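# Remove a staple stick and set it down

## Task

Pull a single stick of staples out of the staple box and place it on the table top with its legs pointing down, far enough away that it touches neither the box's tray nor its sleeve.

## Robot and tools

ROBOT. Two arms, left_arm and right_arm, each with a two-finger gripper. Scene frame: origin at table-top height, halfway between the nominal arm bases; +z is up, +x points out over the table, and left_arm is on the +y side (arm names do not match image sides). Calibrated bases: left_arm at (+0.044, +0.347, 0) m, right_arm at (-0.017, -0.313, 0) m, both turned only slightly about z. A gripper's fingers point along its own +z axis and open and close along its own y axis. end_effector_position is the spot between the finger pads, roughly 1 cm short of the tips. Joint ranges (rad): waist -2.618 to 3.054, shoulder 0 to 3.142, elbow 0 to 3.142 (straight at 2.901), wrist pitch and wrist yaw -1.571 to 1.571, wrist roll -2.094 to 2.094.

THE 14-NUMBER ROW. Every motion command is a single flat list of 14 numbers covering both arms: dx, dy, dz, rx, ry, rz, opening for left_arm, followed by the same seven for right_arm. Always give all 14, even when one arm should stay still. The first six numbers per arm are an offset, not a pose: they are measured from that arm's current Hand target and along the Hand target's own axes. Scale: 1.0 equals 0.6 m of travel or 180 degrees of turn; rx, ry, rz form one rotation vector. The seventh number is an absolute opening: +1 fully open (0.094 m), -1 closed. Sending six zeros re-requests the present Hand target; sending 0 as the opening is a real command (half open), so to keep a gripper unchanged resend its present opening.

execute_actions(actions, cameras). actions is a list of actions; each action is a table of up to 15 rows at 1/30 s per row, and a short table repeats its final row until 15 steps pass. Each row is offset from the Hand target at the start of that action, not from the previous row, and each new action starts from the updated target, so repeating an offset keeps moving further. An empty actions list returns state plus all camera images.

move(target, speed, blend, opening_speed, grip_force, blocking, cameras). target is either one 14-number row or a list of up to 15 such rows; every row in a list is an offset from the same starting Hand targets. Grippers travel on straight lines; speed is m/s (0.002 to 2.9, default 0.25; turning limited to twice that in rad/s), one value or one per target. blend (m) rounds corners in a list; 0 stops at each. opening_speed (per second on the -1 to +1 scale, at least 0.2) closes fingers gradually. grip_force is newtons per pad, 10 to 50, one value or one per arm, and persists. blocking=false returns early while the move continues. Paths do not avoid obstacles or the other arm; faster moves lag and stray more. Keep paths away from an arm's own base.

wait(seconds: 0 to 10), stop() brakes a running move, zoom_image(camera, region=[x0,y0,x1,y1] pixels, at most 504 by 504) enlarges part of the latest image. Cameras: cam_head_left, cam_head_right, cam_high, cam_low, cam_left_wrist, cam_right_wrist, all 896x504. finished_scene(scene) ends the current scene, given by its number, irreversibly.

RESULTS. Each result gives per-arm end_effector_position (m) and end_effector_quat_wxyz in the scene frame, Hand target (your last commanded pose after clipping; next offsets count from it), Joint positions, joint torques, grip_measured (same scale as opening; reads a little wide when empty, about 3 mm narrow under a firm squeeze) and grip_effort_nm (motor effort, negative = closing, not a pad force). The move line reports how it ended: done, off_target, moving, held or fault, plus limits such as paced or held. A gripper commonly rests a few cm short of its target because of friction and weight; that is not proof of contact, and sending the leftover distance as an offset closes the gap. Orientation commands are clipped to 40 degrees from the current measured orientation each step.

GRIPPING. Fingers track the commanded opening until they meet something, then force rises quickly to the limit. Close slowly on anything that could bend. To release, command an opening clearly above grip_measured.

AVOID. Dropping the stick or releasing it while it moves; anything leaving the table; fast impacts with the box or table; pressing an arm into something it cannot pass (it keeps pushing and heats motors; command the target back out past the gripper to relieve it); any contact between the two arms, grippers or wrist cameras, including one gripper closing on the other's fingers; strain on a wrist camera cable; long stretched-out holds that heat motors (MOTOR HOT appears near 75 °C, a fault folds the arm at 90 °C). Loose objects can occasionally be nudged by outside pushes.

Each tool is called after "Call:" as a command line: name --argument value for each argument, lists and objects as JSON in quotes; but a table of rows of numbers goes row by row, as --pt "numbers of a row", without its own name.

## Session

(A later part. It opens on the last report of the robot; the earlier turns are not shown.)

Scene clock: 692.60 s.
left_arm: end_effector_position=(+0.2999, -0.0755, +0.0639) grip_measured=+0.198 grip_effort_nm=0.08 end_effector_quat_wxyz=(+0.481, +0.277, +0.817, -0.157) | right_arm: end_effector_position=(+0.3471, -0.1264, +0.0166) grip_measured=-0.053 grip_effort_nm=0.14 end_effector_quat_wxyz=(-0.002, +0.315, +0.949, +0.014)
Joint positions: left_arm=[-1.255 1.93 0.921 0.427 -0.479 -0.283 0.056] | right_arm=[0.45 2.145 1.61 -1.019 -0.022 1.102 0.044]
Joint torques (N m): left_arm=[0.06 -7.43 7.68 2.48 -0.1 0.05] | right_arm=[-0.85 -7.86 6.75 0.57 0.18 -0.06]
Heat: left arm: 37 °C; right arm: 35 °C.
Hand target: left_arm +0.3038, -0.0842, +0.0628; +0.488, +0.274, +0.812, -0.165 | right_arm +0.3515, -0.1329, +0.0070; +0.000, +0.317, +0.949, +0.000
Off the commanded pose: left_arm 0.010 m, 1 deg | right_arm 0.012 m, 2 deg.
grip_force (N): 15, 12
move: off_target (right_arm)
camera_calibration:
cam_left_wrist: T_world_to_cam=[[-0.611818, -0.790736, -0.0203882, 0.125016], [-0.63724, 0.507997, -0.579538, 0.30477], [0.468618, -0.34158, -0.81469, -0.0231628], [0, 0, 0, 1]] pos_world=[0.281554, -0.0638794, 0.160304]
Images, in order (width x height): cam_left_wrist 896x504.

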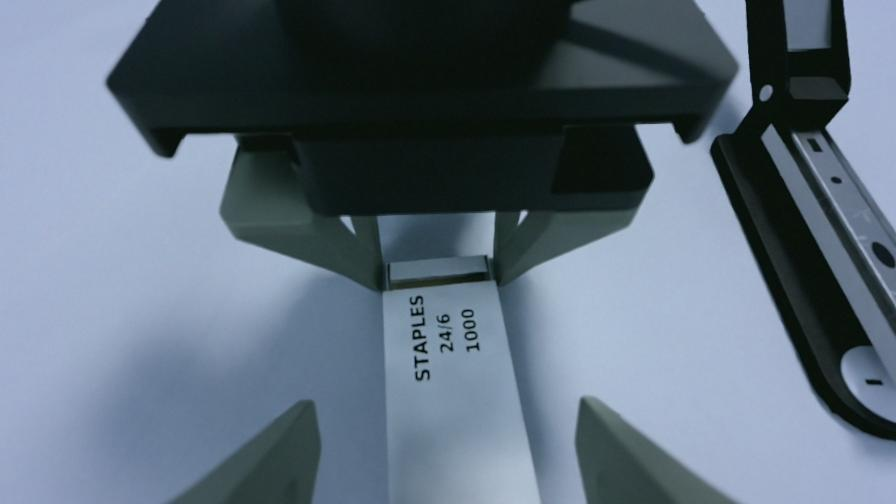

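Call:
move --target '[0.0589, 0, 0.0313, 0, 0, 0, 0.2, 0, 0, 0, 0, 0, 0, -0.05]' --speed 0.06 --cameras '["cam_left_wrist", "cam_right_wrist"]'

Scene clock: 735.30 s.
left_arm: end_effector_position=(+0.3035, -0.0852, +0.0349) grip_measured=+0.198 grip_effort_nm=0.08 end_effector_quat_wxyz=(+0.489, +0.271, +0.812, -0.167) | right_arm: end_effector_position=(+0.3471, -0.1264, +0.0166) grip_measured=-0.053 grip_effort_nm=0.14 end_effector_quat_wxyz=(-0.002, +0.315, +0.949, +0.014)
Joint positions: left_arm=[-1.255 2.055 0.921 0.581 -0.479 -0.282 0.056] | right_arm=[0.45 2.145 1.61 -1.019 -0.022 1.102 0.044]
Joint torques (N m): left_arm=[0.27 -8.17 4.23 2.54 -0.09 0.06] | right_arm=[-0.85 -7.86 6.68 0.56 0.18 -0.07]
Heat: left arm: 39 °C; right arm: 35 °C.
Hand target: left_arm +0.3037, -0.0842, +0.0228; +0.488, +0.275, +0.812, -0.165 | right_arm +0.3515, -0.1329, +0.0070; +0.000, +0.317, +0.949, +0.000
Off the commanded pose: left_arm 0.012 m, 0 deg | right_arm 0.012 m, 2 deg.
grip_force (N): 15, 12
move: off_target (left_arm, right_arm)
camera_calibration:
cam_left_wrist: T_world_to_cam=[[-0.612354, -0.790565, -0.00546642, 0.118604], [-0.630673, 0.492652, -0.599621, 0.292692], [0.476732, -0.363733, -0.800265, -0.0566778], [0, 0, 0, 1]] pos_world=[0.284241, -0.0710465, 0.130795]
cam_right_wrist: T_world_to_cam=[[-0.601496, -0.798811, -0.0101539, 0.10838], [-0.717909, 0.534915, 0.445502, 0.347637], [-0.350441, 0.275257, -0.895223, 0.261862], [0, 0, 0, 1]] pos_world=[0.406529, -0.171461, 0.0806527]
Images, in order (width x height): cam_left_wrist 896x504, cam_right_wrist 896x504.

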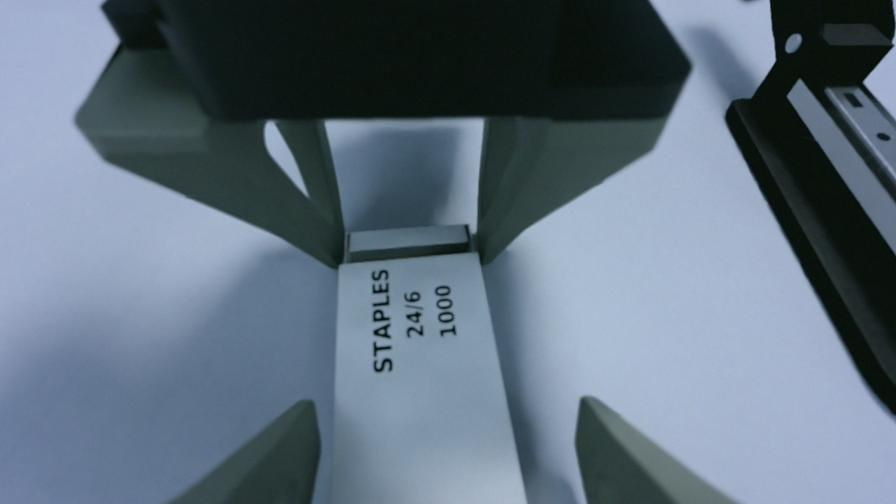

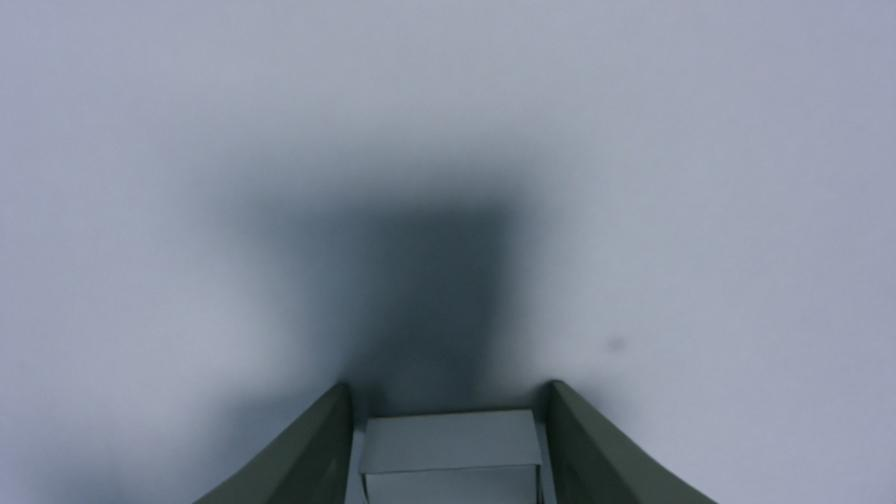

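Call:
move --pt "0.009 0.0133 0.0047 0 0 0 0.2 0 0 0 0 0 0 -0.05" --pt "0.009 0.0133 0.0047 0 0 0 -0.3 0 0 0 0 0 0 -0.05" --speed 0.06 --opening_speed 0.5 --cameras '["cam_left_wrist", "cam_right_wrist"]'

Scene clock: 748.93 s.
left_arm: end_effector_position=(+0.3079, -0.0805, +0.0308) grip_measured=-0.197 grip_effort_nm=-0.36 end_effector_quat_wxyz=(+0.491, +0.271, +0.811, -0.169) | right_arm: end_effector_position=(+0.3471, -0.1264, +0.0166) grip_measured=-0.053 grip_effort_nm=0.14 end_effector_quat_wxyz=(-0.002, +0.315, +0.949, +0.014)
Joint positions: left_arm=[-1.238 2.063 0.902 0.62 -0.463 -0.272 0.038] | right_arm=[0.45 2.145 1.61 -1.019 -0.022 1.102 0.044]
Joint torques (N m): left_arm=[0.36 -7.86 3.84 2.5 -0.09 0.04] | right_arm=[-0.9 -7.82 6.71 0.57 0.17 -0.08]
Heat: left arm: 39 °C; right arm: 35 °C.
Hand target: left_arm +0.3086, -0.0777, +0.0167; +0.488, +0.274, +0.812, -0.165 | right_arm +0.3515, -0.1329, +0.0070; +0.000, +0.317, +0.949, +0.000
Off the commanded pose: left_arm 0.014 m, 1 deg | right_arm 0.012 m, 2 deg.
grip_force (N): 15, 12
move: off_target (left_arm, right_arm); target 2's new opening was sent with left_arm's hand 0.014 m and 1 deg from that target
camera_calibration:
cam_left_wrist: T_world_to_cam=[[-0.61358, -0.789628, -0.00275337, 0.125323], [-0.628682, 0.490621, -0.603365, 0.290072], [0.477785, -0.368482, -0.79746, -0.0612833], [0, 0, 0, 1]] pos_world=[0.288539, -0.0659393, 0.126494]
cam_right_wrist: T_world_to_cam=[[-0.601496, -0.798811, -0.0101539, 0.10838], [-0.717909, 0.534915, 0.445502, 0.347637], [-0.350441, 0.275257, -0.895223, 0.261862], [0, 0, 0, 1]] pos_world=[0.406529, -0.171461, 0.0806527]
Images, in order (width x height): cam_left_wrist 896x504, cam_right_wrist 896x504.

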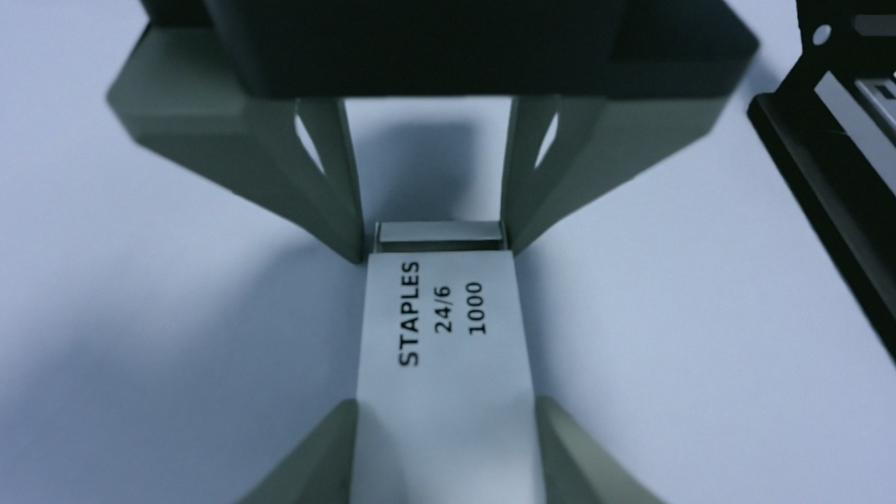

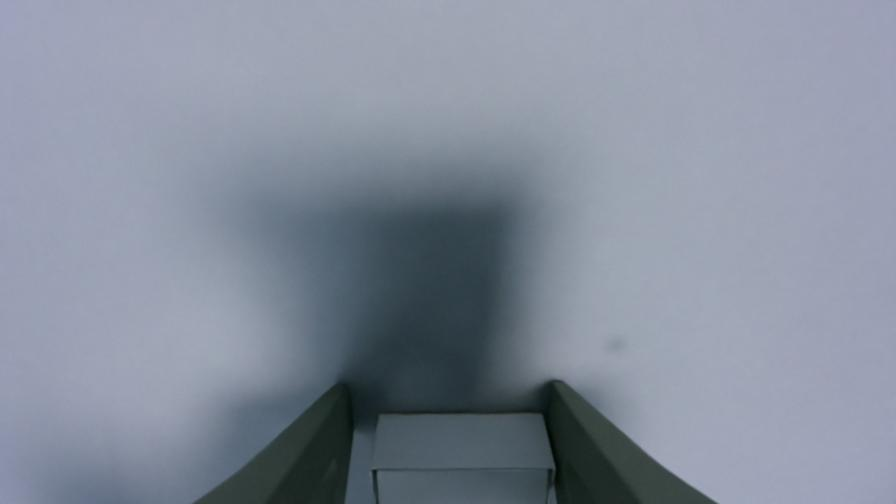

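Call:
move --target '[0, 0, 0, 0, 0, 0, -0.3, 0.022, -0.0067, -0.004, 0, 0, 0, -0.05]' --speed 0.06 --cameras '["cam_right_wrist"]'

Scene clock: 770.37 s.
left_arm: end_effector_position=(+0.3079, -0.0805, +0.0308) grip_measured=-0.198 grip_effort_nm=-0.39 end_effector_quat_wxyz=(+0.491, +0.271, +0.811, -0.169) | right_arm: end_effector_position=(+0.3456, -0.1247, +0.0162) grip_measured=-0.053 grip_effort_nm=0.14 end_effector_quat_wxyz=(+0.004, +0.315, +0.949, +0.012)
Joint positions: left_arm=[-1.238 2.063 0.902 0.62 -0.463 -0.272 0.038] | right_arm=[0.46 2.138 1.598 -1.008 -0.012 1.112 0.044]
Joint torques (N m): left_arm=[0.46 -7.8 3.96 2.51 -0.08 0.08] | right_arm=[0.5 -10.28 3.77 0.58 0.11 0.07]
Heat: left arm: 40 °C; right arm: 35 °C.
Hand target: left_arm +0.3086, -0.0777, +0.0167; +0.488, +0.274, +0.812, -0.165 | right_arm +0.3386, -0.1282, +0.0095; +0.000, +0.317, +0.949, +0.000
Off the commanded pose: left_arm 0.014 m, 1 deg | right_arm 0.010 m, 1 deg.
grip_force (N): 15, 12
move: off_target (left_arm)
camera_calibration:
cam_right_wrist: T_world_to_cam=[[-0.602166, -0.798301, -0.0105341, 0.109104], [-0.721339, 0.538364, 0.435699, 0.347675], [-0.342148, 0.269962, -0.900031, 0.256991], [0, 0, 0, 1]] pos_world=[0.404419, -0.169455, 0.0809677]
Images, in order (width x height): cam_right_wrist 896x504.

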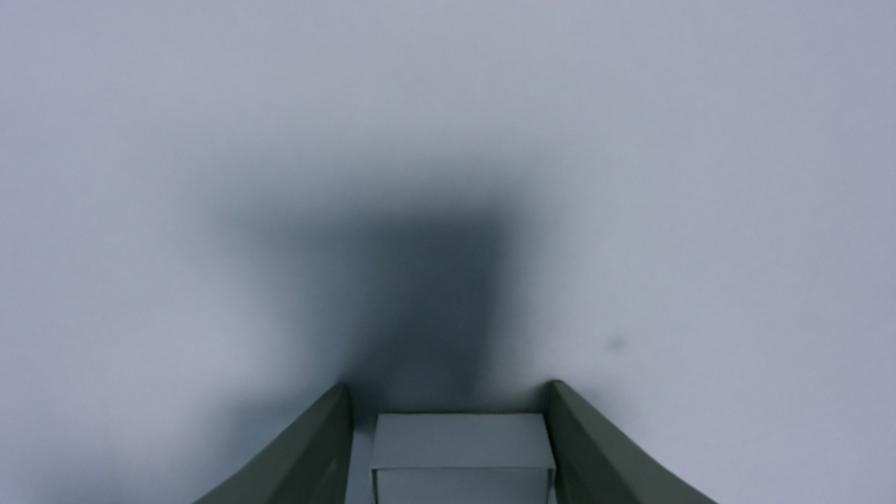

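Call:
move --target '[0, 0, 0, 0, 0, 0, -0.3, 0.01, -0.0067, -0.0117, 0, 0, 0, -0.05]' --speed 0.06 --cameras '["cam_right_wrist"]'

Scene clock: 775.27 s.
left_arm: end_effector_position=(+0.3079, -0.0805, +0.0308) grip_measured=-0.198 grip_effort_nm=-0.39 end_effector_quat_wxyz=(+0.491, +0.271, +0.811, -0.169) | right_arm: end_effector_position=(+0.3402, -0.1238, +0.0163) grip_measured=-0.053 grip_effort_nm=0.14 end_effector_quat_wxyz=(+0.004, +0.314, +0.949, +0.012)
Joint positions: left_arm=[-1.238 2.063 0.902 0.62 -0.463 -0.272 0.038] | right_arm=[0.468 2.121 1.572 -0.998 -0.011 1.119 0.044]
Joint torques (N m): left_arm=[0.28 -7.87 3.69 2.53 -0.08 0.05] | right_arm=[0.72 -11.28 4.15 0.35 0.11 0.08]
Heat: left arm: 41 °C; right arm: 36 °C.
Hand target: left_arm +0.3086, -0.0777, +0.0167; +0.488, +0.274, +0.812, -0.165 | right_arm +0.3313, -0.1278, +0.0164; -0.001, +0.317, +0.949, +0.000
Off the commanded pose: left_arm 0.014 m, 1 deg | right_arm 0.010 m, 2 deg.
grip_force (N): 15, 12
move: off_target (left_arm)
camera_calibration:
cam_right_wrist: T_world_to_cam=[[-0.601219, -0.799013, -0.0106637, 0.106246], [-0.72214, 0.537565, 0.435358, 0.343312], [-0.342125, 0.269446, -0.900194, 0.254944], [0, 0, 0, 1]] pos_world=[0.399019, -0.168354, 0.0811683]
Images, in order (width x height): cam_right_wrist 896x504.

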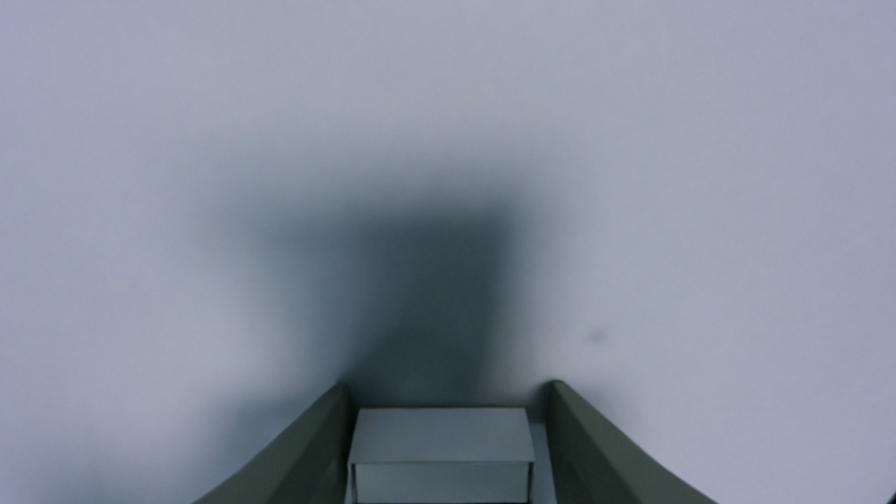

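Call:
move --target '[0, 0, 0, 0, 0, 0, -0.3, 0, 0, 0, 0, 0, 0, -0.38]' --speed 0.06 --opening_speed 0.5 --cameras '["cam_right_wrist"]'

Scene clock: 784.80 s.
left_arm: end_effector_position=(+0.3076, -0.0811, +0.0308) grip_measured=-0.198 grip_effort_nm=-0.39 end_effector_quat_wxyz=(+0.490, +0.272, +0.811, -0.170) | right_arm: end_effector_position=(+0.3401, -0.1239, +0.0163) grip_measured=-0.207 grip_effort_nm=-0.34 end_effector_quat_wxyz=(+0.004, +0.316, +0.949, +0.012)
Joint positions: left_arm=[-1.238 2.063 0.902 0.62 -0.46 -0.271 0.038] | right_arm=[0.468 2.121 1.572 -0.999 -0.011 1.123 0.037]
Joint torques (N m): left_arm=[0.55 -8.01 3.86 2.49 -0.12 0.09] | right_arm=[0.73 -11.3 4.16 0.35 0.1 0.05]
Heat: left arm: 41 °C; right arm: 37 °C.
Hand target: left_arm +0.3087, -0.0777, +0.0167; +0.488, +0.274, +0.812, -0.165 | right_arm +0.3313, -0.1278, +0.0164; +0.000, +0.317, +0.949, +0.000
Off the commanded pose: left_arm 0.014 m, 1 deg | right_arm 0.010 m, 1 deg.
grip_force (N): 15, 12
move: off_target (left_arm)
camera_calibration:
cam_right_wrist: T_world_to_cam=[[-0.604037, -0.796894, -0.00995158, 0.107246], [-0.719909, 0.540241, 0.435741, 0.34279], [-0.341863, 0.270368, -0.900017, 0.254959], [0, 0, 0, 1]] pos_world=[0.398719, -0.168658, 0.0811673]
Images, in order (width x height): cam_right_wrist 896x504.

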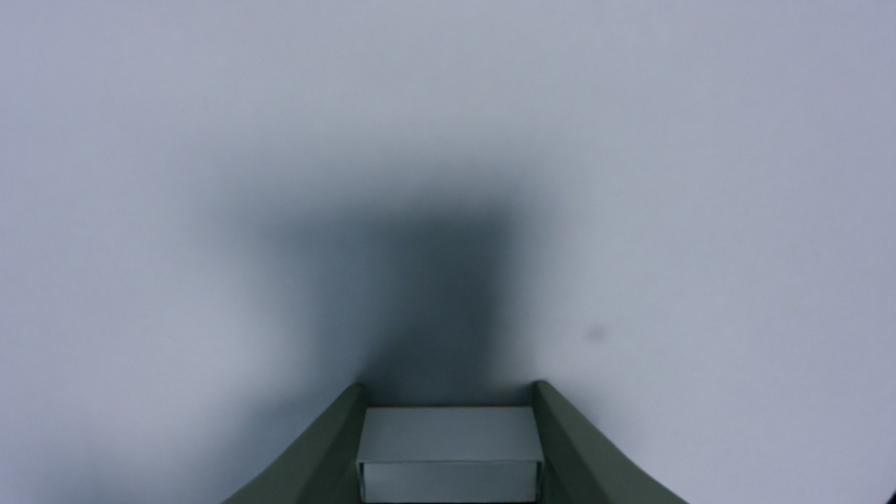

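Call:
move --target '[0.0156, 0, -0.0294, 0, 0, 0, -0.3, -0.055, 0, 0, 0, 0, 0, -0.38]' --speed 0.04 --cameras '["cam_right_wrist", "cam_left_wrist"]'

Scene clock: 793.60 s.
left_arm: end_effector_position=(+0.2978, -0.0782, +0.0295) grip_measured=-0.200 grip_effort_nm=-0.39 end_effector_quat_wxyz=(+0.498, +0.271, +0.802, -0.186) | right_arm: end_effector_position=(+0.3384, -0.1259, +0.0173) grip_measured=-0.207 grip_effort_nm=-0.35 end_effector_quat_wxyz=(-0.031, +0.312, +0.949, +0.022)
Joint positions: left_arm=[-1.254 2.063 0.844 0.713 -0.459 -0.271 0.038] | right_arm=[0.437 2.144 1.61 -1.051 -0.076 1.082 0.037]
Joint torques (N m): left_arm=[-0.79 -10.51 2.24 1.83 -0.41 -0.06] | right_arm=[-3.37 -9.09 8.02 0.47 0.67 -0.25]
Heat: left arm: 41 °C; right arm: 37 °C.
Hand target: left_arm +0.2927, -0.0656, +0.0168; +0.488, +0.274, +0.812, -0.165 | right_arm +0.3577, -0.1476, +0.0166; +0.000, +0.317, +0.949, +0.000
Off the commanded pose: left_arm 0.019 m, 3 deg | right_arm 0.029 m, 4 deg.
grip_force (N): 15, 12
move: off_target (left_arm, right_arm)
camera_calibration:
cam_left_wrist: T_world_to_cam=[[-0.62888, -0.777326, 0.0165505, 0.125921], [-0.611897, 0.481686, -0.627345, 0.276755], [0.479679, -0.404652, -0.778566, -0.0604388], [0, 0, 0, 1]] pos_world=[0.277526, -0.0598839, 0.124481]
cam_right_wrist: T_world_to_cam=[[-0.596699, -0.802425, -0.00803308, 0.101433], [-0.697462, 0.513644, 0.499717, 0.330198], [-0.396859, 0.303783, -0.866152, 0.278077], [0, 0, 0, 1]] pos_world=[0.401182, -0.172687, 0.076666]
Images, in order (width x height): cam_left_wrist 896x504, cam_right_wrist 896x504.

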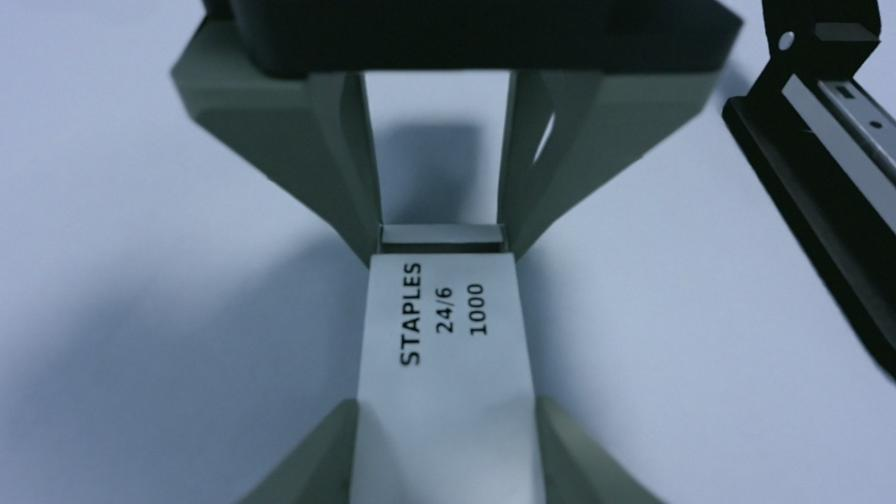

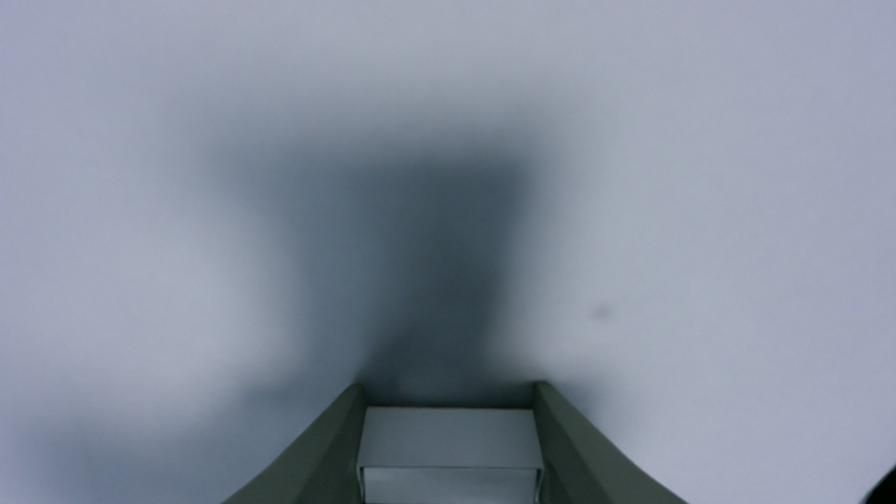

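Call:
move --pt "0 0 0 0 0 0 -0.3 -0.01 0 0 0 0 0.033 -0.38" --pt "0 0 0 0 0 0 -0.3 -0.014 0 0 0 0 -0.033 -0.38" --pt "0 0 0 0 0 0 -0.3 -0.018 0 -0.013 0 0 0 -0.38" --pt "0 0 0 0 0 0 -0.3 -0.022 0 0.01 0 0 0 -0.38" --pt "0 0 0 0 0 0 -0.3 -0.026 0 0 0 0 0 -0.38" --speed 0.1 --blend 0.02 --grip_force '[22, 20]' --cameras '["cam_right_wrist", "cam_left_wrist"]'

Scene clock: 824.93 s.
left_arm: end_effector_position=(+0.2981, -0.0796, +0.0318) grip_measured=-0.208 grip_effort_nm=-0.52 end_effector_quat_wxyz=(+0.501, +0.268, +0.801, -0.191) | right_arm: end_effector_position=(+0.3395, -0.1288, +0.0181) grip_measured=-0.213 grip_effort_nm=-0.50 end_effector_quat_wxyz=(-0.051, +0.298, +0.953, +0.025)
Joint positions: left_arm=[-1.254 2.063 0.844 0.725 -0.458 -0.275 0.037] | right_arm=[0.416 2.169 1.651 -1.095 -0.106 1.03 0.037]
Joint torques (N m): left_arm=[-0.85 -10.58 2.17 1.68 -0.42 -0.09] | right_arm=[-4.46 -9.21 8.44 0.72 0.93 -0.02]
Heat: left arm: 42 °C; right arm: 37 °C.
Hand target: left_arm +0.2927, -0.0657, +0.0168; +0.488, +0.274, +0.812, -0.165 | right_arm +0.3701, -0.1570, +0.0165; +0.000, +0.317, +0.948, +0.000
Off the commanded pose: left_arm 0.021 m, 4 deg | right_arm 0.042 m, 7 deg.
grip_force (N): 22, 20
move: off_target (left_arm, right_arm); blend cut to 0.007 m at target 3, 0.0032 m at target 4
camera_calibration:
cam_left_wrist: T_world_to_cam=[[-0.628859, -0.777085, 0.0259799, 0.124763], [-0.610982, 0.473222, -0.634635, 0.278331], [0.480871, -0.414969, -0.772375, -0.0607458], [0, 0, 0, 1]] pos_world=[0.277725, -0.0599682, 0.126479]
cam_right_wrist: T_world_to_cam=[[-0.573329, -0.819322, -0.00208292, 0.0895028], [-0.693649, 0.484032, 0.533445, 0.326432], [-0.436055, 0.307284, -0.845832, 0.293501], [0, 0, 0, 1]] pos_world=[0.405726, -0.17486, 0.0743059]
Images, in order (width x height): cam_left_wrist 896x504, cam_right_wrist 896x504.

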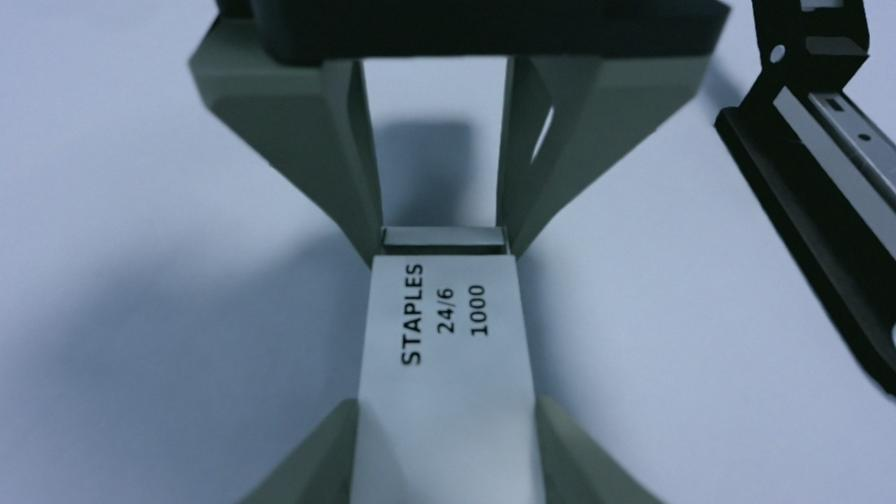

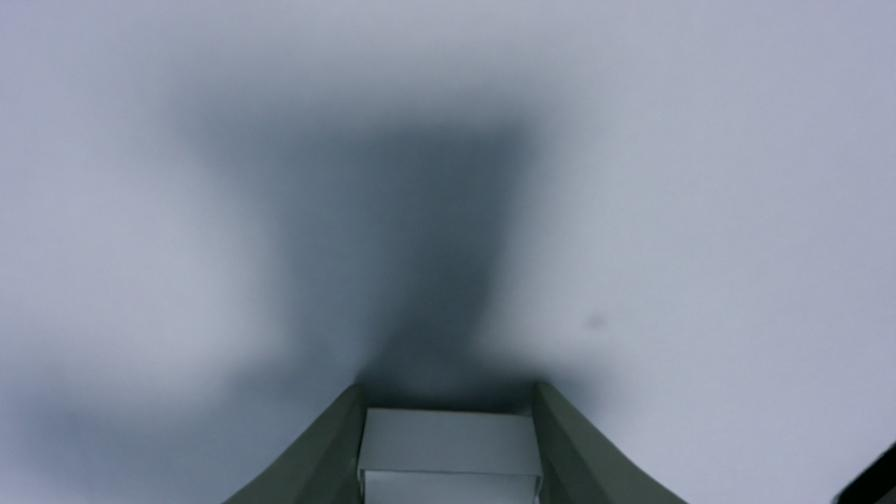

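Call:
move --pt "0 0 0 0.0196 0 0.0104 -0.3 -0.01 0 0 0 0 -0.056 -0.38" --pt "0 0 0 -0.0196 0 -0.0104 -0.3 -0.015 0 0 0 0 0.056 -0.38" --pt "0 0 0 0 0 0 -0.3 -0.02 0 -0.025 0 0 0 -0.38" --pt "0 0 0 0 0 0 -0.3 -0.025 0 0.015 0 0 0 -0.38" --pt "0 0 0 0 0 0 -0.3 -0.03 0 0 0 0 0 -0.38" --speed 0.12 --blend '[0, 0, 0.01, 0.01, 0]' --cameras '["cam_right_wrist", "cam_left_wrist"]'

Scene clock: 858.13 s.
left_arm: end_effector_position=(+0.2973, -0.0724, +0.0286) grip_measured=-0.208 grip_effort_nm=-0.52 end_effector_quat_wxyz=(+0.506, +0.258, +0.805, -0.172) | right_arm: end_effector_position=(+0.3779, -0.1646, +0.0178) grip_measured=-0.377 grip_effort_nm=-0.17 end_effector_quat_wxyz=(-0.008, +0.317, +0.949, +0.004)
Joint positions: left_arm=[-1.268 2.063 0.836 0.712 -0.513 -0.289 0.037] | right_arm=[0.339 2.217 1.732 -1.094 -0.016 0.995 0.029]
Joint torques (N m): left_arm=[0.35 -10.63 2.77 1.83 0.18 0.07] | right_arm=[-0.54 -9.7 7.47 0.52 0.13 -0.08]
Heat: left arm: 44 °C; right arm: 35 °C.
Hand target: left_arm +0.2927, -0.0657, +0.0168; +0.488, +0.274, +0.812, -0.165 | right_arm +0.3845, -0.1679, +0.0164; +0.000, +0.317, +0.949, +0.000
Off the commanded pose: left_arm 0.014 m, 3 deg | right_arm 0.008 m, 1 deg.
grip_force (N): 22, 20
move: off_target (left_arm); blend cut to 0.0047 m at target 4
camera_calibration:
cam_left_wrist: T_world_to_cam=[[-0.59743, -0.801906, 0.00496296, 0.119282], [-0.623513, 0.460616, -0.631715, 0.275107], [0.50429, -0.3805, -0.775185, -0.0642744], [0, 0, 0, 1]] pos_world=[0.275209, -0.055522, 0.123373]
cam_right_wrist: T_world_to_cam=[[-0.604853, -0.796232, 0.012969, 0.097707], [-0.707193, 0.54456, 0.450923, 0.387109], [-0.366101, 0.26357, -0.892469, 0.288138], [0, 0, 0, 1]] pos_world=[0.438347, -0.208951, 0.0813309]
Images, in order (width x height): cam_left_wrist 896x504, cam_right_wrist 896x504.

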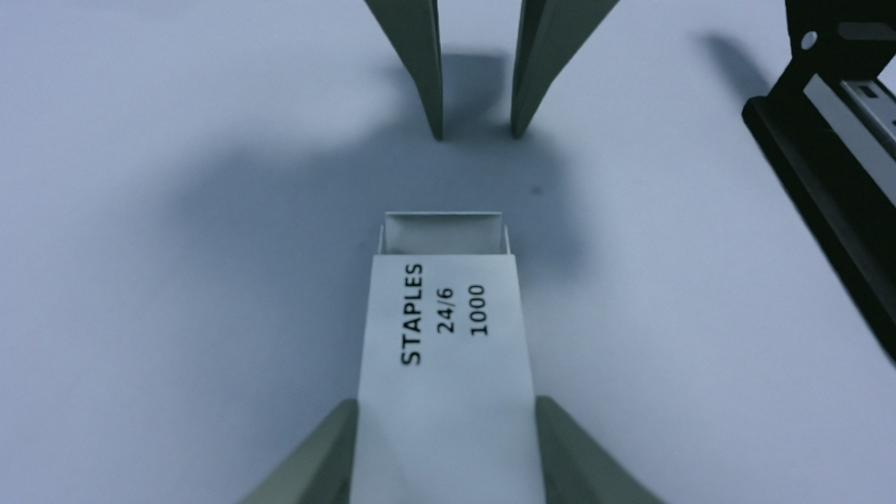

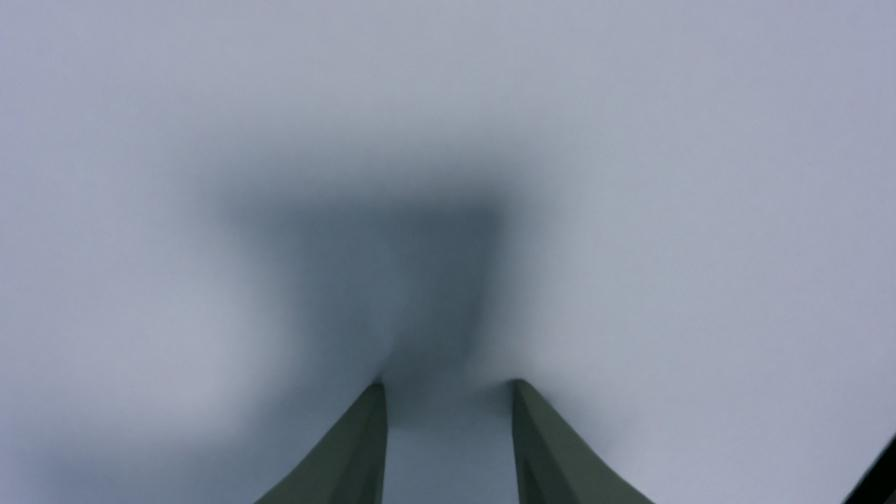

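Call:
zoom_image --camera "cam_left_wrist" --region '[340, 190, 540, 300]'

Call:
execute_actions --actions '[]' --cameras '["cam_high", "cam_low"]'

Scaled by 2.520 from the camera's 896x504 image, which has a finer 1280x720 frame.

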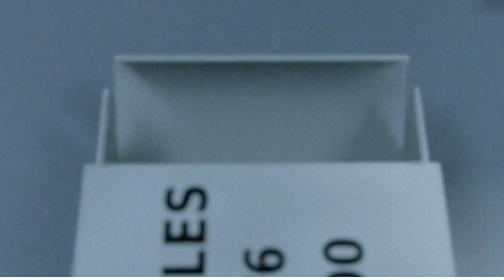

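Scene clock: 860.97 s.
left_arm: end_effector_position=(+0.2972, -0.0724, +0.0286) grip_measured=-0.208 grip_effort_nm=-0.52 end_effector_quat_wxyz=(+0.506, +0.258, +0.805, -0.172) | right_arm: end_effector_position=(+0.3779, -0.1646, +0.0178) grip_measured=-0.377 grip_effort_nm=-0.16 end_effector_quat_wxyz=(-0.008, +0.316, +0.949, +0.004)
Joint positions: left_arm=[-1.268 2.063 0.836 0.712 -0.513 -0.289 0.037] | right_arm=[0.339 2.217 1.732 -1.094 -0.016 0.994 0.029]
Joint velocities: within noise
Joint torques (N m): left_arm=[0.38 -10.7 2.71 1.8 0.16 0.04] | right_arm=[-0.53 -9.77 7.43 0.51 0.12 -0.05]
Heat: left arm: 44 °C; right arm: 35 °C.
Hand target: left_arm +0.2926, -0.0658, +0.0168; +0.488, +0.274, +0.812, -0.165 | right_arm +0.3845, -0.1679, +0.0164; +0.000, +0.317, +0.949, +0.000
Tool commands: left_gripper/opening=-0.3 right_gripper/opening=-0.38
Off the commanded pose: left_arm 0.014 m, 3 deg | right_arm 0.008 m, 1 deg.
grip_force (N): 22, 20
Images, in order (width x height): cam_high 896x504, cam_low 896x504.

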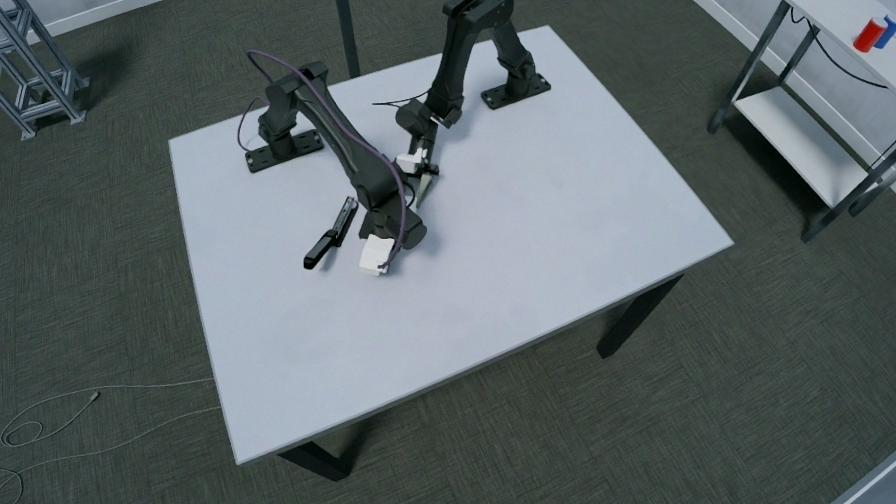

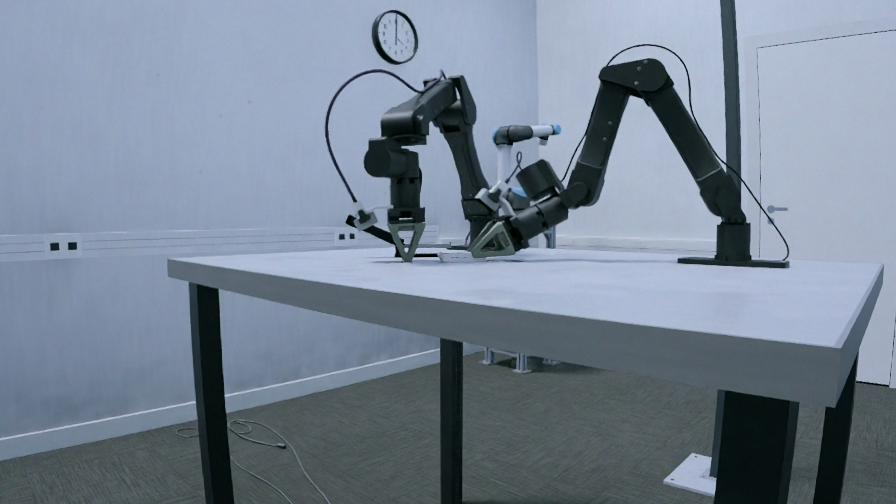

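Call:
move --target '[0, 0, 0, 0, 0, 0, -0.3, 0, 0, -0.117, 0, 0, 0, -0.2]' --speed 0.15 --cameras '["cam_right_wrist", "cam_head_right"]'

Scene clock: 873.30 s.
left_arm: end_effector_position=(+0.2972, -0.0724, +0.0286) grip_measured=-0.208 grip_effort_nm=-0.52 end_effector_quat_wxyz=(+0.506, +0.258, +0.805, -0.172) | right_arm: end_effector_position=(+0.3793, -0.1645, +0.0715) grip_measured=-0.203 grip_effort_nm=0.13 end_effector_quat_wxyz=(-0.017, +0.317, +0.948, -0.004)
Joint positions: left_arm=[-1.268 2.063 0.836 0.712 -0.513 -0.289 0.037] | right_arm=[0.338 2.217 1.948 -1.333 -0.016 0.994 0.037]
Joint torques (N m): left_arm=[0.58 -10.67 2.7 1.84 0.16 0.07] | right_arm=[-0.43 -12.82 8.28 0.26 0.13 -0.08]
Heat: left arm: 44 °C; right arm: 37 °C.
Hand target: left_arm +0.2926, -0.0658, +0.0168; +0.488, +0.274, +0.812, -0.165 | right_arm +0.3846, -0.1679, +0.0866; +0.000, +0.317, +0.949, +0.000
Off the commanded pose: left_arm 0.014 m, 3 deg | right_arm 0.016 m, 2 deg.
grip_force (N): 22, 20
move: off_target (left_arm, right_arm)
camera_calibration:
cam_right_wrist: T_world_to_cam=[[-0.604373, -0.796001, 0.0334126, 0.0963891], [-0.696882, 0.548511, 0.462051, 0.359705], [-0.38612, 0.255967, -0.886224, 0.342491], [0, 0, 0, 1]] pos_world=[0.44117, -0.208243, 0.134101]
Images, in order (width x height): cam_head_right 896x504, cam_right_wrist 896x504.

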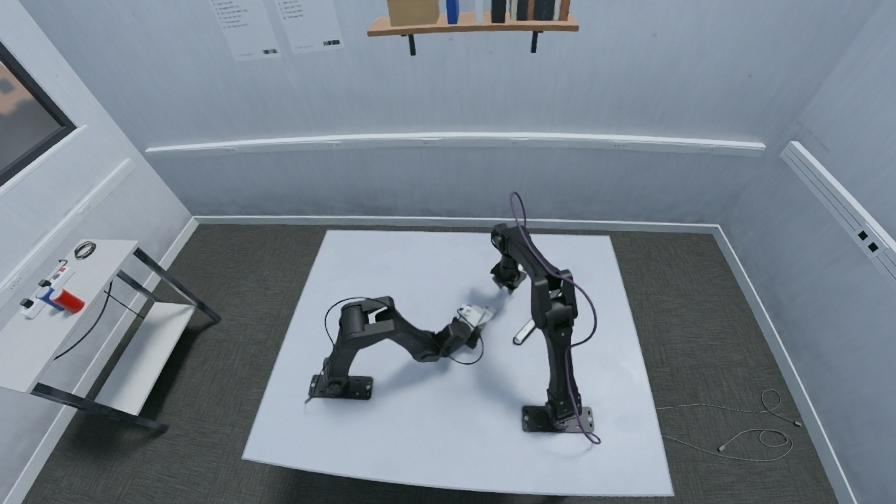

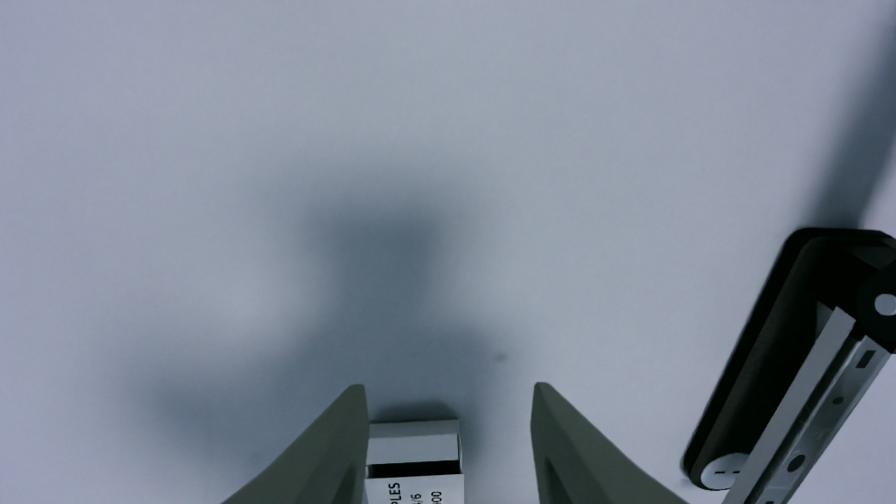

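Call:
zoom_image --camera "cam_right_wrist" --region '[340, 380, 500, 504]'

Scaled by 3.150 from the camera's 896x504 image, which has a finer 1280x720 frame.

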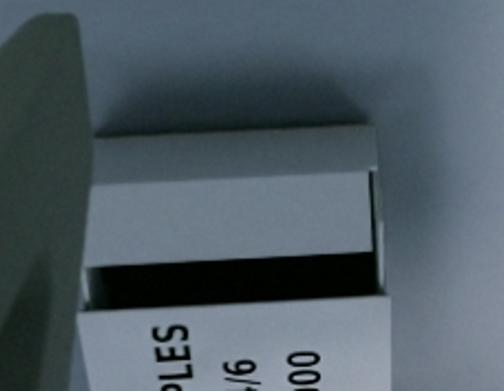

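Call:
move --target '[0, 0, 0, 0, 0, 0, -0.3, 0.1188, 0.0217, 0.03, 0, 0, 0, 0.0]' --speed 0.15 --cameras '["cam_right_wrist"]'

Scene clock: 1044.60 s.
left_arm: end_effector_position=(+0.2972, -0.0724, +0.0286) grip_measured=-0.208 grip_effort_nm=-0.52 end_effector_quat_wxyz=(+0.506, +0.258, +0.805, -0.172) | right_arm: end_effector_position=(+0.3290, -0.1136, +0.0530) grip_measured=-0.003 grip_effort_nm=0.13 end_effector_quat_wxyz=(-0.024, +0.310, +0.950, -0.016)
Joint positions: left_arm=[-1.268 2.063 0.836 0.712 -0.513 -0.289 0.037] | right_arm=[0.503 2.145 1.758 -1.238 -0.014 1.145 0.047]
Joint torques (N m): left_arm=[0.49 -10.63 2.81 1.8 0.11 0.05] | right_arm=[-0.39 -14.31 5.59 0.56 0.12 0.07]
Heat: left arm: 48 °C; right arm: 49 °C.
Hand target: left_arm +0.2926, -0.0658, +0.0168; +0.488, +0.274, +0.812, -0.165 | right_arm +0.3354, -0.1147, +0.0687; +0.000, +0.317, +0.949, +0.000
Off the commanded pose: left_arm 0.014 m, 3 deg | right_arm 0.017 m, 3 deg.
grip_force (N): 22, 20
move: off_target (left_arm, right_arm)
camera_calibration:
cam_right_wrist: T_world_to_cam=[[-0.592558, -0.803336, 0.0593847, 0.100952], [-0.695488, 0.547414, 0.46544, 0.304506], [-0.406413, 0.234499, -0.883085, 0.29771], [0, 0, 0, 1]] pos_world=[0.392593, -0.155405, 0.115179]
Images, in order (width x height): cam_right_wrist 896x504.

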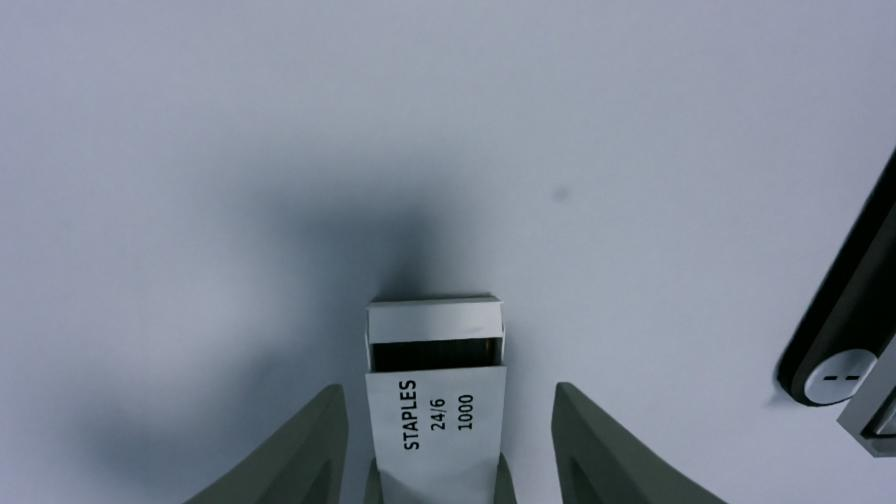

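Call:
move --target '[0, 0, 0, 0, 0, 0, -0.3, -0.0062, 0.005, 0.0645, 0, 0, 0, 0.0]' --speed 0.12 --cameras '["cam_right_wrist"]'

Scene clock: 1057.80 s.
left_arm: end_effector_position=(+0.2972, -0.0724, +0.0286) grip_measured=-0.208 grip_effort_nm=-0.52 end_effector_quat_wxyz=(+0.506, +0.258, +0.805, -0.172) | right_arm: end_effector_position=(+0.3356, -0.1118, +0.0315) grip_measured=-0.003 grip_effort_nm=0.13 end_effector_quat_wxyz=(-0.009, +0.312, +0.950, +0.000)
Joint positions: left_arm=[-1.268 2.063 0.836 0.712 -0.513 -0.289 0.037] | right_arm=[0.499 2.145 1.671 -1.109 -0.014 1.146 0.047]
Joint torques (N m): left_arm=[0.54 -10.54 2.81 1.78 0.13 0.09] | right_arm=[-0.44 -10.26 5.6 0.63 0.12 0.02]
Heat: left arm: 48 °C; right arm: 50 °C.
Hand target: left_arm +0.2926, -0.0658, +0.0168; +0.488, +0.274, +0.812, -0.165 | right_arm +0.3402, -0.1144, +0.0300; +0.000, +0.317, +0.949, +0.000
Off the commanded pose: left_arm 0.014 m, 3 deg | right_arm 0.006 m, 1 deg.
grip_force (N): 22, 20
move: off_target (left_arm)
camera_calibration:
cam_right_wrist: T_world_to_cam=[[-0.597731, -0.801452, 0.0197862, 0.110799], [-0.710351, 0.540906, 0.450358, 0.322888], [-0.371643, 0.255138, -0.892629, 0.271933], [0, 0, 0, 1]] pos_world=[0.396654, -0.155233, 0.0951276]
Images, in order (width x height): cam_right_wrist 896x504.

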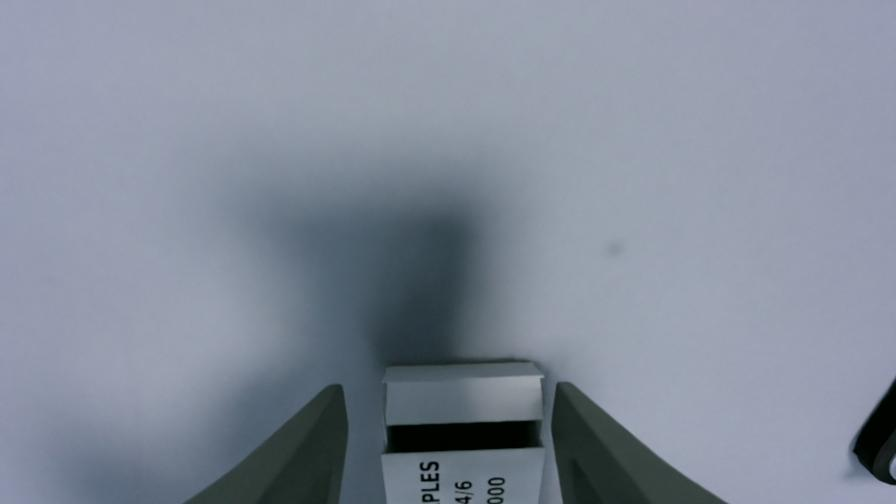

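Call:
move --pt "0 0 0 0 0 0 -0.3 -0.0133 -0.0083 0.0225 0 0 0 0.0" --pt "0 0 0 0 0 0 -0.3 -0.0133 -0.0083 0.0225 0 0 0 -0.36" --pt "0 0 0 0 0 0 -0.3 -0.055 -0.0083 0.0225 0 0 0 -0.36" --speed 0.08 --opening_speed 0.6 --grip_force '[20, 10]' --cameras '["cam_right_wrist", "cam_left_wrist"]'

Scene clock: 1074.57 s.
left_arm: end_effector_position=(+0.2969, -0.0743, +0.0293) grip_measured=-0.208 grip_effort_nm=-0.49 end_effector_quat_wxyz=(+0.504, +0.260, +0.804, -0.178) | right_arm: end_effector_position=(+0.3496, -0.1287, +0.0177) grip_measured=-0.252 grip_effort_nm=-0.30 end_effector_quat_wxyz=(-0.018, +0.313, +0.950, +0.008)
Joint positions: left_arm=[-1.265 2.063 0.836 0.719 -0.497 -0.287 0.037] | right_arm=[0.436 2.179 1.67 -1.077 -0.036 1.084 0.035]
Joint torques (N m): left_arm=[0.21 -10.56 2.73 1.78 0 0.02] | right_arm=[-1.87 -9.14 8.08 0.54 0.31 -0.12]
Heat: left arm: 48 °C; right arm: 47 °C.
Hand target: left_arm +0.2928, -0.0657, +0.0168; +0.488, +0.274, +0.812, -0.165 | right_arm +0.3637, -0.1382, +0.0165; +0.000, +0.317, +0.949, +0.000
Off the commanded pose: left_arm 0.016 m, 3 deg | right_arm 0.017 m, 2 deg.
grip_force (N): 20, 10
move: off_target (left_arm, right_arm)
camera_calibration:
cam_left_wrist: T_world_to_cam=[[-0.606502, -0.794969, 0.0133952, 0.120538], [-0.620612, 0.462815, -0.632963, 0.275565], [0.496987, -0.392207, -0.774066, -0.0629569], [0, 0, 0, 1]] pos_world=[0.275414, -0.0564039, 0.124075]
cam_right_wrist: T_world_to_cam=[[-0.598114, -0.80132, 0.0120862, 0.10615], [-0.704047, 0.532593, 0.469747, 0.344679], [-0.382854, 0.272453, -0.882719, 0.275056], [0, 0, 0, 1]] pos_world=[0.411467, -0.173453, 0.0796023]
Images, in order (width x height): cam_left_wrist 896x504, cam_right_wrist 896x504.

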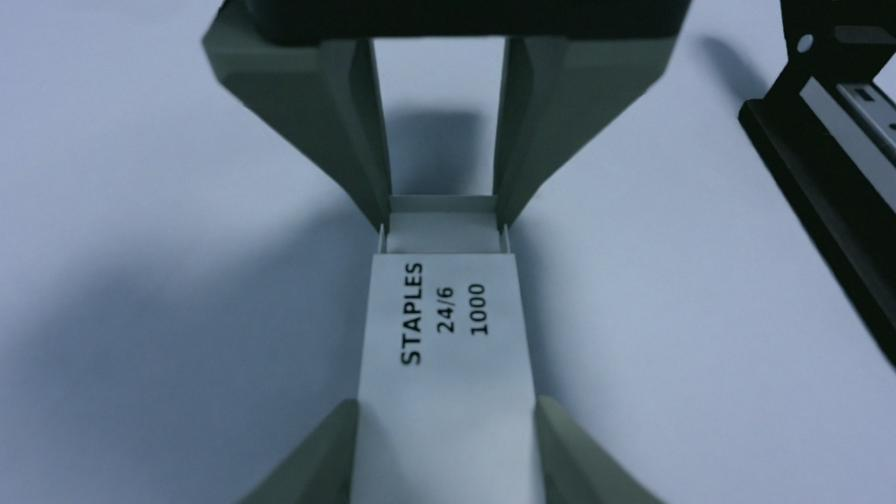

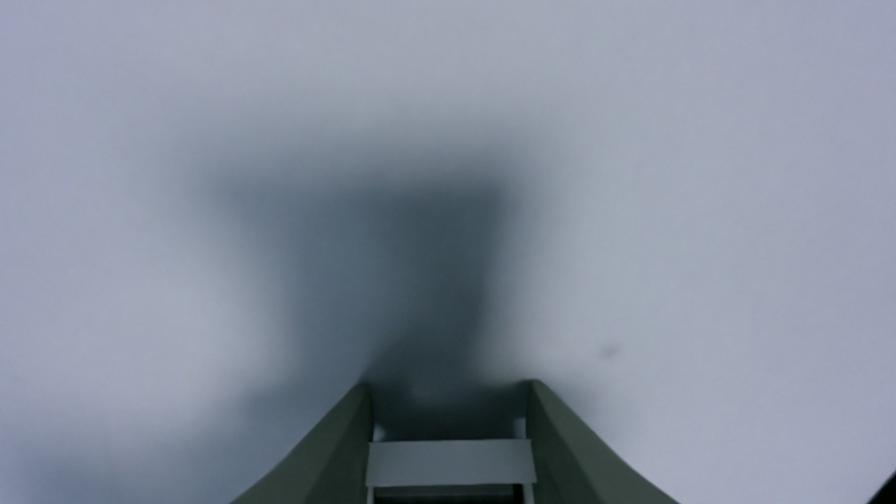

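Call:
move --target '[0, 0, 0, 0, 0, 0, -0.3, -0.04, 0, 0, 0, 0, 0, -0.36]' --speed 0.06 --cameras '["cam_right_wrist", "cam_left_wrist"]'

Scene clock: 1078.77 s.
left_arm: end_effector_position=(+0.2990, -0.0748, +0.0314) grip_measured=-0.208 grip_effort_nm=-0.49 end_effector_quat_wxyz=(+0.507, +0.257, +0.803, -0.182) | right_arm: end_effector_position=(+0.3554, -0.1321, +0.0181) grip_measured=-0.260 grip_effort_nm=-0.30 end_effector_quat_wxyz=(-0.044, +0.304, +0.952, +0.015)
Joint positions: left_arm=[-1.26 2.063 0.836 0.731 -0.492 -0.287 0.037] | right_arm=[0.404 2.223 1.74 -1.134 -0.08 1.032 0.035]
Joint torques (N m): left_arm=[-0.21 -10.71 2.78 1.65 -0.03 0.07] | right_arm=[-3.49 -9.55 8.44 0.76 0.71 -0.07]
Heat: left arm: 48 °C; right arm: 46 °C.
Hand target: left_arm +0.2927, -0.0657, +0.0168; +0.488, +0.274, +0.812, -0.165 | right_arm +0.3829, -0.1527, +0.0165; +0.000, +0.317, +0.948, +0.000
Off the commanded pose: left_arm 0.018 m, 4 deg | right_arm 0.034 m, 5 deg.
grip_force (N): 20, 10
move: off_target (left_arm, right_arm)
camera_calibration:
cam_left_wrist: T_world_to_cam=[[-0.605881, -0.795274, 0.021152, 0.120986], [-0.619695, 0.455109, -0.639416, 0.277725], [0.498885, -0.400518, -0.76857, -0.0639503], [0, 0, 0, 1]] pos_world=[0.277312, -0.0557912, 0.125873]
cam_right_wrist: T_world_to_cam=[[-0.583339, -0.812106, 0.0141242, 0.100176], [-0.691451, 0.505646, 0.515964, 0.341389], [-0.426159, 0.291215, -0.856494, 0.295957], [0, 0, 0, 1]] pos_world=[0.420615, -0.177456, 0.075926]
Images, in order (width x height): cam_left_wrist 896x504, cam_right_wrist 896x504.

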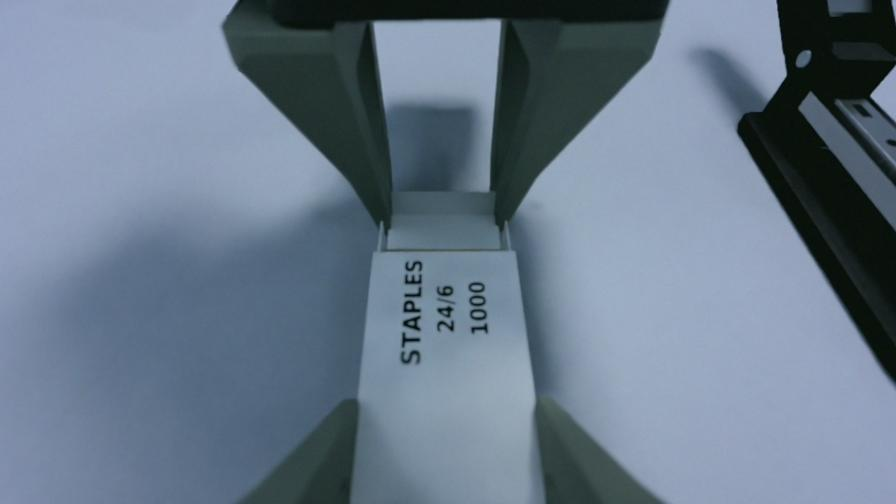

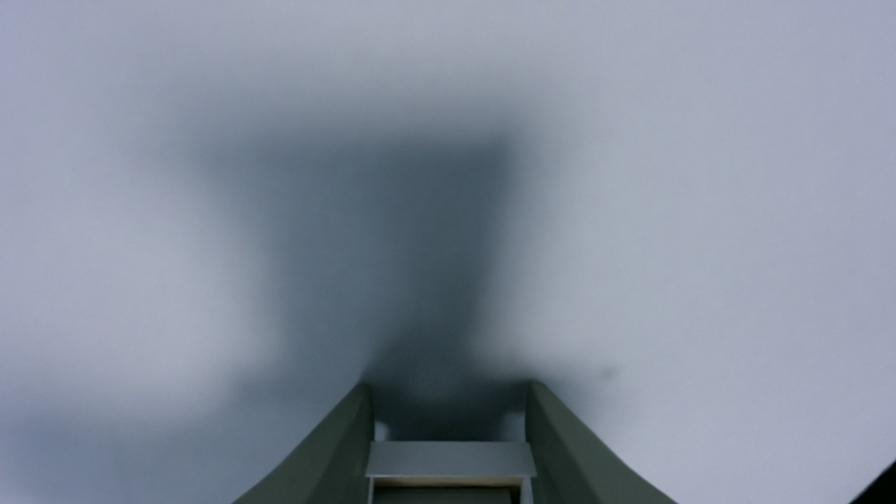

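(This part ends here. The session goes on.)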